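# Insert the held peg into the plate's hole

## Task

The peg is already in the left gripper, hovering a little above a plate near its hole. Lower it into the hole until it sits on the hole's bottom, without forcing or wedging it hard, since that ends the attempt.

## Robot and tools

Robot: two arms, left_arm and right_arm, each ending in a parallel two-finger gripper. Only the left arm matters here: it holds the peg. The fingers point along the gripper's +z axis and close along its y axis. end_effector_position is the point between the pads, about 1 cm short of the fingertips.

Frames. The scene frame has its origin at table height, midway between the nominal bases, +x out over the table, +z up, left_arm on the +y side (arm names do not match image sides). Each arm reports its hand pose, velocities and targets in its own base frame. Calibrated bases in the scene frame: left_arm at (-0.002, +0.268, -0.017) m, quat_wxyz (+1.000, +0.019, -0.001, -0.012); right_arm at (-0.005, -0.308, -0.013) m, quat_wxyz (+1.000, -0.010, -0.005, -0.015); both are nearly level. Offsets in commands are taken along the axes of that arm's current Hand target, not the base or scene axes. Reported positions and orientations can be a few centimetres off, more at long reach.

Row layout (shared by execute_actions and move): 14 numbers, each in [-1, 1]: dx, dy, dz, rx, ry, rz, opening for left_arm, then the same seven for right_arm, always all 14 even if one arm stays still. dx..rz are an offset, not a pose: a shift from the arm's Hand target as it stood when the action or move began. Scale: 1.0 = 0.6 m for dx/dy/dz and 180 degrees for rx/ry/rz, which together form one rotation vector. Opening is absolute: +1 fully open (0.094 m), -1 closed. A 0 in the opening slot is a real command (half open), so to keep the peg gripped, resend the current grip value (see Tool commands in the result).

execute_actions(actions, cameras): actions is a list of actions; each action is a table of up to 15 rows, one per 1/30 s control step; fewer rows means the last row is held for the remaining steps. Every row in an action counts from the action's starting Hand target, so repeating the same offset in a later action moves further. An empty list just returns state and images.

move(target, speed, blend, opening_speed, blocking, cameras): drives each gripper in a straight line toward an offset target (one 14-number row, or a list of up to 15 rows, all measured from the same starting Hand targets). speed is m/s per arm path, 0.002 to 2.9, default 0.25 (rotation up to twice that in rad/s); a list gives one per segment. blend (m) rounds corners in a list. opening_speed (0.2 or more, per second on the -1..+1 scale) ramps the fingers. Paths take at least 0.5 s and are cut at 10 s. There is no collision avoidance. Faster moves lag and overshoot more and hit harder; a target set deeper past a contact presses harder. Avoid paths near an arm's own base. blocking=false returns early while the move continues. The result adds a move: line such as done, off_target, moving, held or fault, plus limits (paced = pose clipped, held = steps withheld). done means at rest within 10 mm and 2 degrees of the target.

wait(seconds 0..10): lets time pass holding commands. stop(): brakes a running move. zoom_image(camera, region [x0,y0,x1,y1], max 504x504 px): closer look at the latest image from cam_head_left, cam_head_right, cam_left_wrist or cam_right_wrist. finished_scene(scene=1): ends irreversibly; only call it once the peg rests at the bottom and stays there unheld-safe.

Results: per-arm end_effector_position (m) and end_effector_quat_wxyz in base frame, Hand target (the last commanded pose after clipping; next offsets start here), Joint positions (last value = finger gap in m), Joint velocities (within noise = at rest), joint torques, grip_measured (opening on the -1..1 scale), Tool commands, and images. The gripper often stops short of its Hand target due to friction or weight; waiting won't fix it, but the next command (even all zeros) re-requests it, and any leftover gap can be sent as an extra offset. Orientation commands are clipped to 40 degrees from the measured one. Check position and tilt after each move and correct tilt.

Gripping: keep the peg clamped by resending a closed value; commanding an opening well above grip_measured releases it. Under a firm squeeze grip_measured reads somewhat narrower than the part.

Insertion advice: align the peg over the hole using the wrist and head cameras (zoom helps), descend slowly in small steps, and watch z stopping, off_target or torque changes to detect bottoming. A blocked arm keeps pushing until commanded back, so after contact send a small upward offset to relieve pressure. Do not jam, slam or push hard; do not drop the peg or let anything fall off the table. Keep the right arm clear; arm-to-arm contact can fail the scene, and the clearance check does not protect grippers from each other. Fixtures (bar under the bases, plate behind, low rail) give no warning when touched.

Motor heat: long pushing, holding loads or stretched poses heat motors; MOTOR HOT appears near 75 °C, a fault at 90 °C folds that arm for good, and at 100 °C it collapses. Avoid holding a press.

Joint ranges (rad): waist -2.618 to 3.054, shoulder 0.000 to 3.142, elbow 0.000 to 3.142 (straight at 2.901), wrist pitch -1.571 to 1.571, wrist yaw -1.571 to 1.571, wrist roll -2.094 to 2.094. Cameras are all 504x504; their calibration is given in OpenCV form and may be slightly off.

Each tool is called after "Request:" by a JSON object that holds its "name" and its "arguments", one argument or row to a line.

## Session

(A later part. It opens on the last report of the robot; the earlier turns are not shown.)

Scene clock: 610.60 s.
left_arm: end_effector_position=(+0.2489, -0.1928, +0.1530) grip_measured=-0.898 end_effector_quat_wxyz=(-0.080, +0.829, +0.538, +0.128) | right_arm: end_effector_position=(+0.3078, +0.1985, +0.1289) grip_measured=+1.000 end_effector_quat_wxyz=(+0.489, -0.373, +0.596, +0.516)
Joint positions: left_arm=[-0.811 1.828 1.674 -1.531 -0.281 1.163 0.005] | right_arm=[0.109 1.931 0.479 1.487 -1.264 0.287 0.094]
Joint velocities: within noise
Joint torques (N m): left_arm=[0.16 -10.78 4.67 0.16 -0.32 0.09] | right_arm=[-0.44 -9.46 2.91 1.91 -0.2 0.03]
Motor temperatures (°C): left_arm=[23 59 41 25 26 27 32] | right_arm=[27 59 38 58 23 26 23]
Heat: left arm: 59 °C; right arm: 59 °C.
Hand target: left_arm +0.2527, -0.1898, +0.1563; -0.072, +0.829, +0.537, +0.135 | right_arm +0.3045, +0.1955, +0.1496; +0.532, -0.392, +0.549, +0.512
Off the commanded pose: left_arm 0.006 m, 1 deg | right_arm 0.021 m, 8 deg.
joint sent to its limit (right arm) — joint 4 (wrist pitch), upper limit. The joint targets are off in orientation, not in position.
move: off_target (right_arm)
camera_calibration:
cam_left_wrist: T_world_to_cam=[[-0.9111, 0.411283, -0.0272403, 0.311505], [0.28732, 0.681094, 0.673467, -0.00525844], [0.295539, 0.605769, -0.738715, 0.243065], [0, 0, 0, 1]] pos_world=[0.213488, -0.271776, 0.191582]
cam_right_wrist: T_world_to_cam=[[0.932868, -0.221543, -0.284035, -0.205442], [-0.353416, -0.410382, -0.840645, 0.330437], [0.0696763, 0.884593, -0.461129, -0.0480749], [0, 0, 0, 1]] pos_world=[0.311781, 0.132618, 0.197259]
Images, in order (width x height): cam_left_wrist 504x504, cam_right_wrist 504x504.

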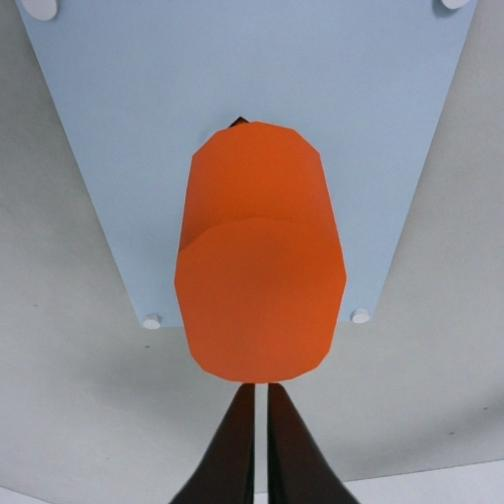

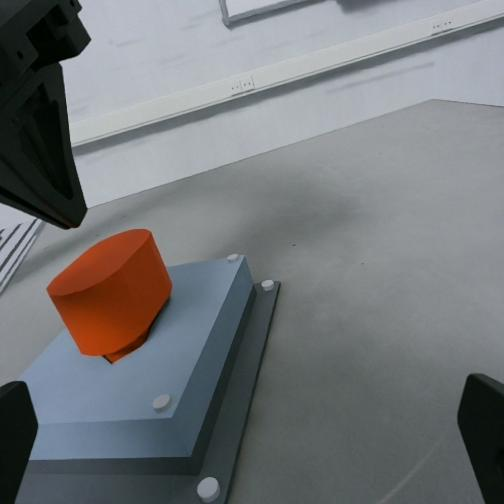

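Request:
{"name": "move", "arguments": {
  "target": [-0.0032,0.0047,0.0305,0,0,0,-0.9,0,0,0,0,0,0,1],
  "speed": 0.05,
  "cameras": ["cam_left_wrist","cam_right_wrist"]
}}

Scene clock: 614.43 s.
left_arm: end_effector_position=(+0.2528, -0.1915, +0.1354) grip_measured=-0.898 end_effector_quat_wxyz=(-0.079, +0.830, +0.537, +0.127) | right_arm: end_effector_position=(+0.3078, +0.1985, +0.1289) grip_measured=+1.000 end_effector_quat_wxyz=(+0.489, -0.373, +0.596, +0.516)
Joint positions: left_arm=[-0.799 1.828 1.605 -1.457 -0.281 1.178 0.005] | right_arm=[0.109 1.931 0.479 1.487 -1.264 0.287 0.094]
Joint velocities: within noise
Joint torques (N m): left_arm=[0.31 -10.7 4.66 0.19 -0.33 0.11] | right_arm=[-0.4 -9.46 2.82 1.92 -0.21 0.03]
Motor temperatures (°C): left_arm=[23 60 40 25 26 27 32] | right_arm=[27 59 38 58 23 26 23]
Heat: left arm: 60 °C; right arm: 59 °C.
Hand target: left_arm +0.2572, -0.1878, +0.1383; -0.072, +0.830, +0.537, +0.135 | right_arm +0.3045, +0.1955, +0.1496; +0.532, -0.392, +0.549, +0.512
Off the commanded pose: left_arm 0.006 m, 1 deg | right_arm 0.021 m, 8 deg.
joint sent to its limit (right arm) — joint 4 (wrist pitch), upper limit. The joint targets are off in orientation, not in position.
move: off_target (right_arm)
camera_calibration:
cam_left_wrist: T_world_to_cam=[[-0.910111, 0.413415, -0.0280358, 0.314196], [0.289042, 0.681877, 0.671936, 0.0045072], [0.296906, 0.603433, -0.740078, 0.227542], [0, 0, 0, 1]] pos_world=[0.217092, -0.270273, 0.174179]
cam_right_wrist: T_world_to_cam=[[0.932868, -0.221543, -0.284035, -0.205442], [-0.353416, -0.410382, -0.840645, 0.330437], [0.0696763, 0.884593, -0.461129, -0.0480749], [0, 0, 0, 1]] pos_world=[0.311781, 0.132618, 0.197259]
Images, in order (width x height): cam_left_wrist 504x504, cam_right_wrist 504x504.

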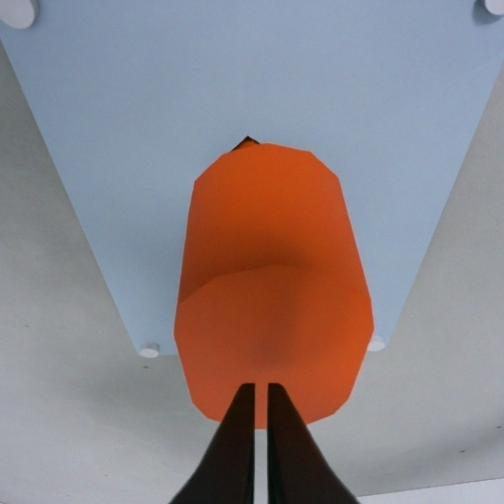

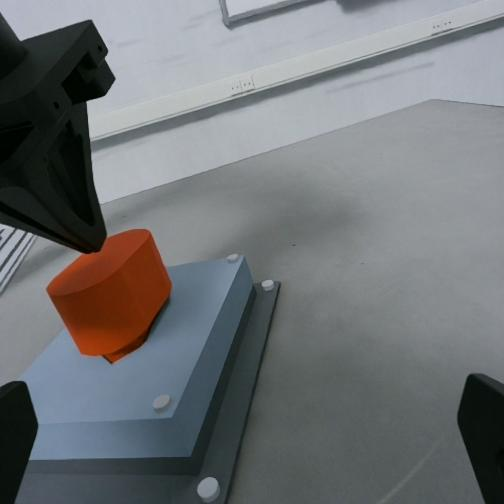

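Request:
{"name": "move", "arguments": {
  "target": [-0.0040,-0.0003,0.0127,0,0,0,-0.9,0,0,0,0,0,0,1],
  "speed": 0.03,
  "cameras": ["cam_left_wrist","cam_right_wrist"]
}}

Request:
{"name": "zoom_image", "arguments": {
  "camera": "cam_right_wrist",
  "region": [20, 220, 200, 400]
}}

Scene clock: 617.33 s.
left_arm: end_effector_position=(+0.2520, -0.1907, +0.1279) grip_measured=-0.898 end_effector_quat_wxyz=(-0.081, +0.830, +0.537, +0.127) | right_arm: end_effector_position=(+0.3078, +0.1985, +0.1289) grip_measured=+1.000 end_effector_quat_wxyz=(+0.489, -0.373, +0.596, +0.516)
Joint positions: left_arm=[-0.799 1.828 1.575 -1.431 -0.281 1.178 0.005] | right_arm=[0.109 1.931 0.479 1.487 -1.264 0.287 0.094]
Joint velocities: within noise
Joint torques (N m): left_arm=[0.31 -10.71 4.53 0.23 -0.32 0.09] | right_arm=[-0.42 -9.44 2.92 1.9 -0.21 0.04]
Motor temperatures (°C): left_arm=[23 60 40 25 26 27 32] | right_arm=[27 59 38 58 23 26 23]
Heat: left arm: 60 °C; right arm: 59 °C.
Hand target: left_arm +0.2572, -0.1878, +0.1303; -0.072, +0.829, +0.537, +0.135 | right_arm +0.3045, +0.1955, +0.1496; +0.532, -0.392, +0.549, +0.512
Off the commanded pose: left_arm 0.006 m, 1 deg | right_arm 0.021 m, 8 deg.
joint sent to its limit (right arm) — joint 4 (wrist pitch), upper limit. The joint targets are off in orientation, not in position.
move: off_target (right_arm)
camera_calibration:
cam_left_wrist: T_world_to_cam=[[-0.910208, 0.413463, -0.0238557, 0.312486], [0.291107, 0.679695, 0.673255, 0.00811834], [0.294581, 0.605858, -0.739026, 0.222587], [0, 0, 0, 1]] pos_world=[0.216494, -0.269576, 0.166487]
cam_right_wrist: T_world_to_cam=[[0.932868, -0.221543, -0.284035, -0.205442], [-0.353416, -0.410382, -0.840645, 0.330437], [0.0696763, 0.884593, -0.461129, -0.0480749], [0, 0, 0, 1]] pos_world=[0.311781, 0.132618, 0.197259]
Images, in order (width x height): cam_left_wrist 504x504, cam_right_wrist 504x504.

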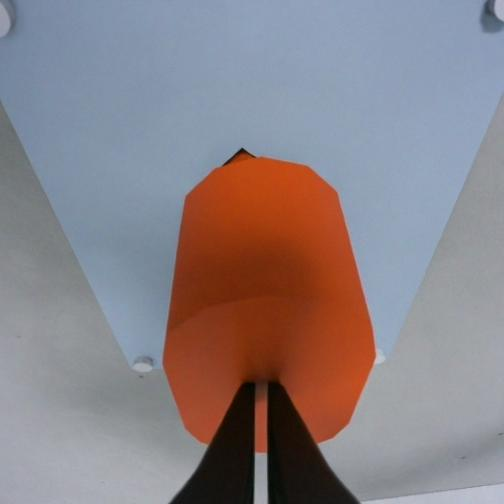

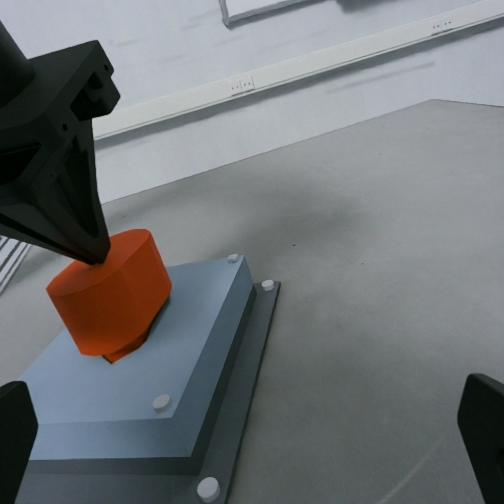

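Scaled by 2.800 from the camera's 504x504 image, which has a finer 720x720 frame.

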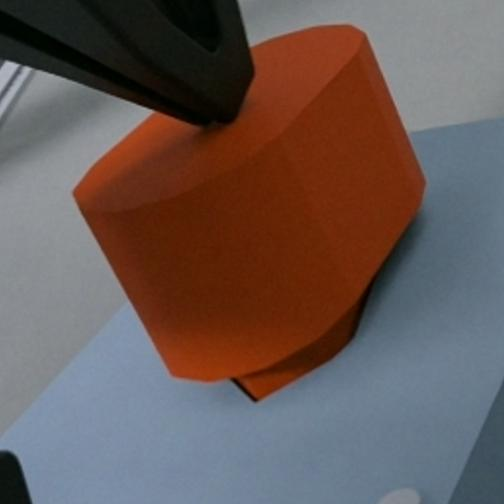

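Request:
{"name": "move", "arguments": {
  "target": [-0.0020,0,0.0063,0,0,0,-0.9,0,0,0,0,0,0,1],
  "speed": 0.03,
  "cameras": ["cam_left_wrist","cam_right_wrist"]
}}

Request:
{"name": "zoom_image", "arguments": {
  "camera": "cam_right_wrist",
  "region": [20, 220, 200, 400]
}}

Scene clock: 620.07 s.
left_arm: end_effector_position=(+0.2524, -0.1904, +0.1271) grip_measured=-0.898 end_effector_quat_wxyz=(-0.081, +0.830, +0.536, +0.128) | right_arm: end_effector_position=(+0.3078, +0.1985, +0.1289) grip_measured=+1.000 end_effector_quat_wxyz=(+0.489, -0.373, +0.596, +0.516)
Joint positions: left_arm=[-0.799 1.828 1.571 -1.427 -0.284 1.179 0.005] | right_arm=[0.109 1.931 0.479 1.487 -1.264 0.287 0.094]
Joint velocities: within noise
Joint torques (N m): left_arm=[0.34 -10.62 3.58 0.38 -0.31 0.1] | right_arm=[-0.36 -9.47 2.92 1.91 -0.19 0.03]
Motor temperatures (°C): left_arm=[23 60 40 25 26 27 32] | right_arm=[27 59 38 58 23 26 23]
Heat: left arm: 60 °C; right arm: 59 °C.
Hand target: left_arm +0.2572, -0.1878, +0.1264; -0.072, +0.829, +0.537, +0.135 | right_arm +0.3045, +0.1955, +0.1496; +0.532, -0.392, +0.549, +0.512
Off the commanded pose: left_arm 0.006 m, 1 deg | right_arm 0.021 m, 8 deg.
joint sent to its limit (right arm) — joint 4 (wrist pitch), upper limit. The joint targets are off in orientation, not in position.
move: off_target (right_arm)
camera_calibration:
cam_left_wrist: T_world_to_cam=[[-0.909866, 0.414138, -0.0251484, 0.312974], [0.29002, 0.678182, 0.675247, 0.00806652], [0.296701, 0.607091, -0.737163, 0.221205], [0, 0, 0, 1]] pos_world=[0.216793, -0.269377, 0.165488]
cam_right_wrist: T_world_to_cam=[[0.932868, -0.221543, -0.284035, -0.205442], [-0.353416, -0.410382, -0.840645, 0.330437], [0.0696763, 0.884593, -0.461129, -0.0480749], [0, 0, 0, 1]] pos_world=[0.311781, 0.132618, 0.197259]
Images, in order (width x height): cam_left_wrist 504x504, cam_right_wrist 504x504.

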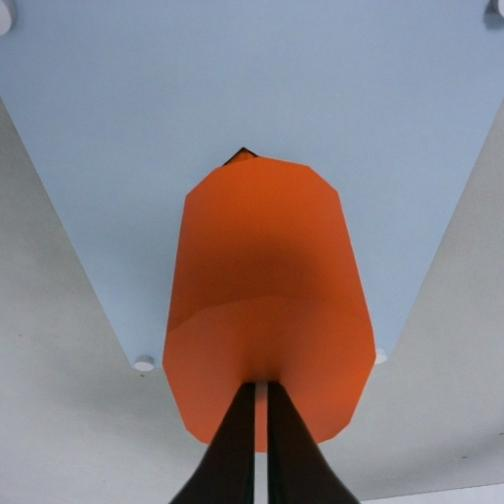

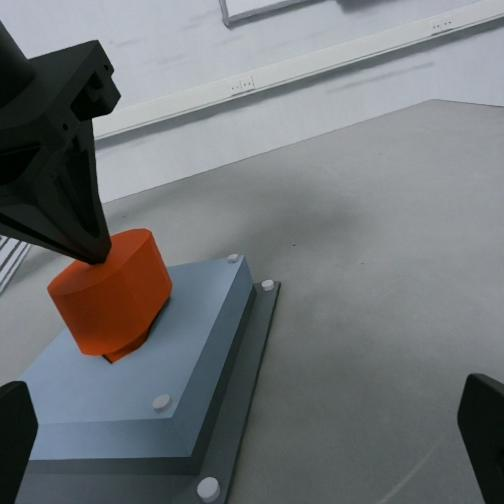

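Scaled by 2.800 from the camera's 504x504 image, which has a finer 720x720 frame.

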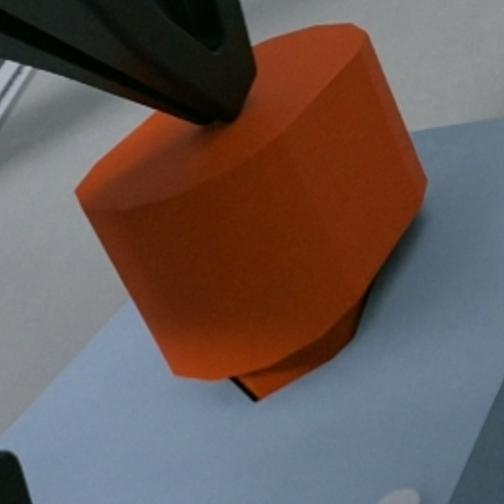

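Request:
{"name": "move", "arguments": {
  "target": [0,0,-0.13,0,0,0,-0.9,0,0,0,0,0,0,1],
  "speed": 0.15,
  "cameras": ["cam_right_wrist"]
}}

Scene clock: 622.67 s.
left_arm: end_effector_position=(+0.2476, -0.2105, +0.1843) grip_measured=-0.898 end_effector_quat_wxyz=(-0.034, +0.838, +0.526, +0.138) | right_arm: end_effector_position=(+0.3078, +0.1985, +0.1289) grip_measured=+1.000 end_effector_quat_wxyz=(+0.489, -0.373, +0.596, +0.516)
Joint positions: left_arm=[-0.854 1.803 1.774 -1.566 -0.285 1.163 0.005] | right_arm=[0.109 1.931 0.479 1.487 -1.264 0.287 0.094]
Joint velocities: within noise
Joint torques (N m): left_arm=[-0.81 -12.1 7.23 0.02 -0.29 -0.13] | right_arm=[-0.38 -9.44 2.88 1.92 -0.18 0.02]
Motor temperatures (°C): left_arm=[23 60 40 25 26 27 31] | right_arm=[27 60 38 58 23 26 23]
Heat: left arm: 60 °C; right arm: 60 °C.
Hand target: left_arm +0.2459, -0.2084, +0.2007; -0.072, +0.829, +0.537, +0.135 | right_arm +0.3045, +0.1955, +0.1496; +0.532, -0.392, +0.549, +0.512
Off the commanded pose: left_arm 0.017 m, 5 deg | right_arm 0.021 m, 8 deg.
joint sent to its limit (left arm) — joint 4 (wrist pitch), lower limit. The joint targets are off in orientation, not in position.
joint sent to its limit (right arm) — joint 4 (wrist pitch), upper limit. The joint targets are off in orientation, not in position.
move: off_target (left_arm, right_arm)
camera_calibration:
cam_right_wrist: T_world_to_cam=[[0.932868, -0.221543, -0.284035, -0.205442], [-0.353416, -0.410382, -0.840645, 0.330437], [0.0696763, 0.884593, -0.461129, -0.0480749], [0, 0, 0, 1]] pos_world=[0.311781, 0.132618, 0.197259]
Images, in order (width x height): cam_right_wrist 504x504.

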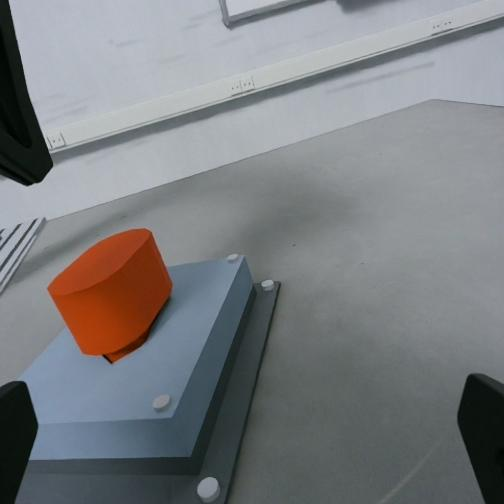

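Request:
{"name": "finished_scene", "arguments": {

}}

The scene is finished: the task was done.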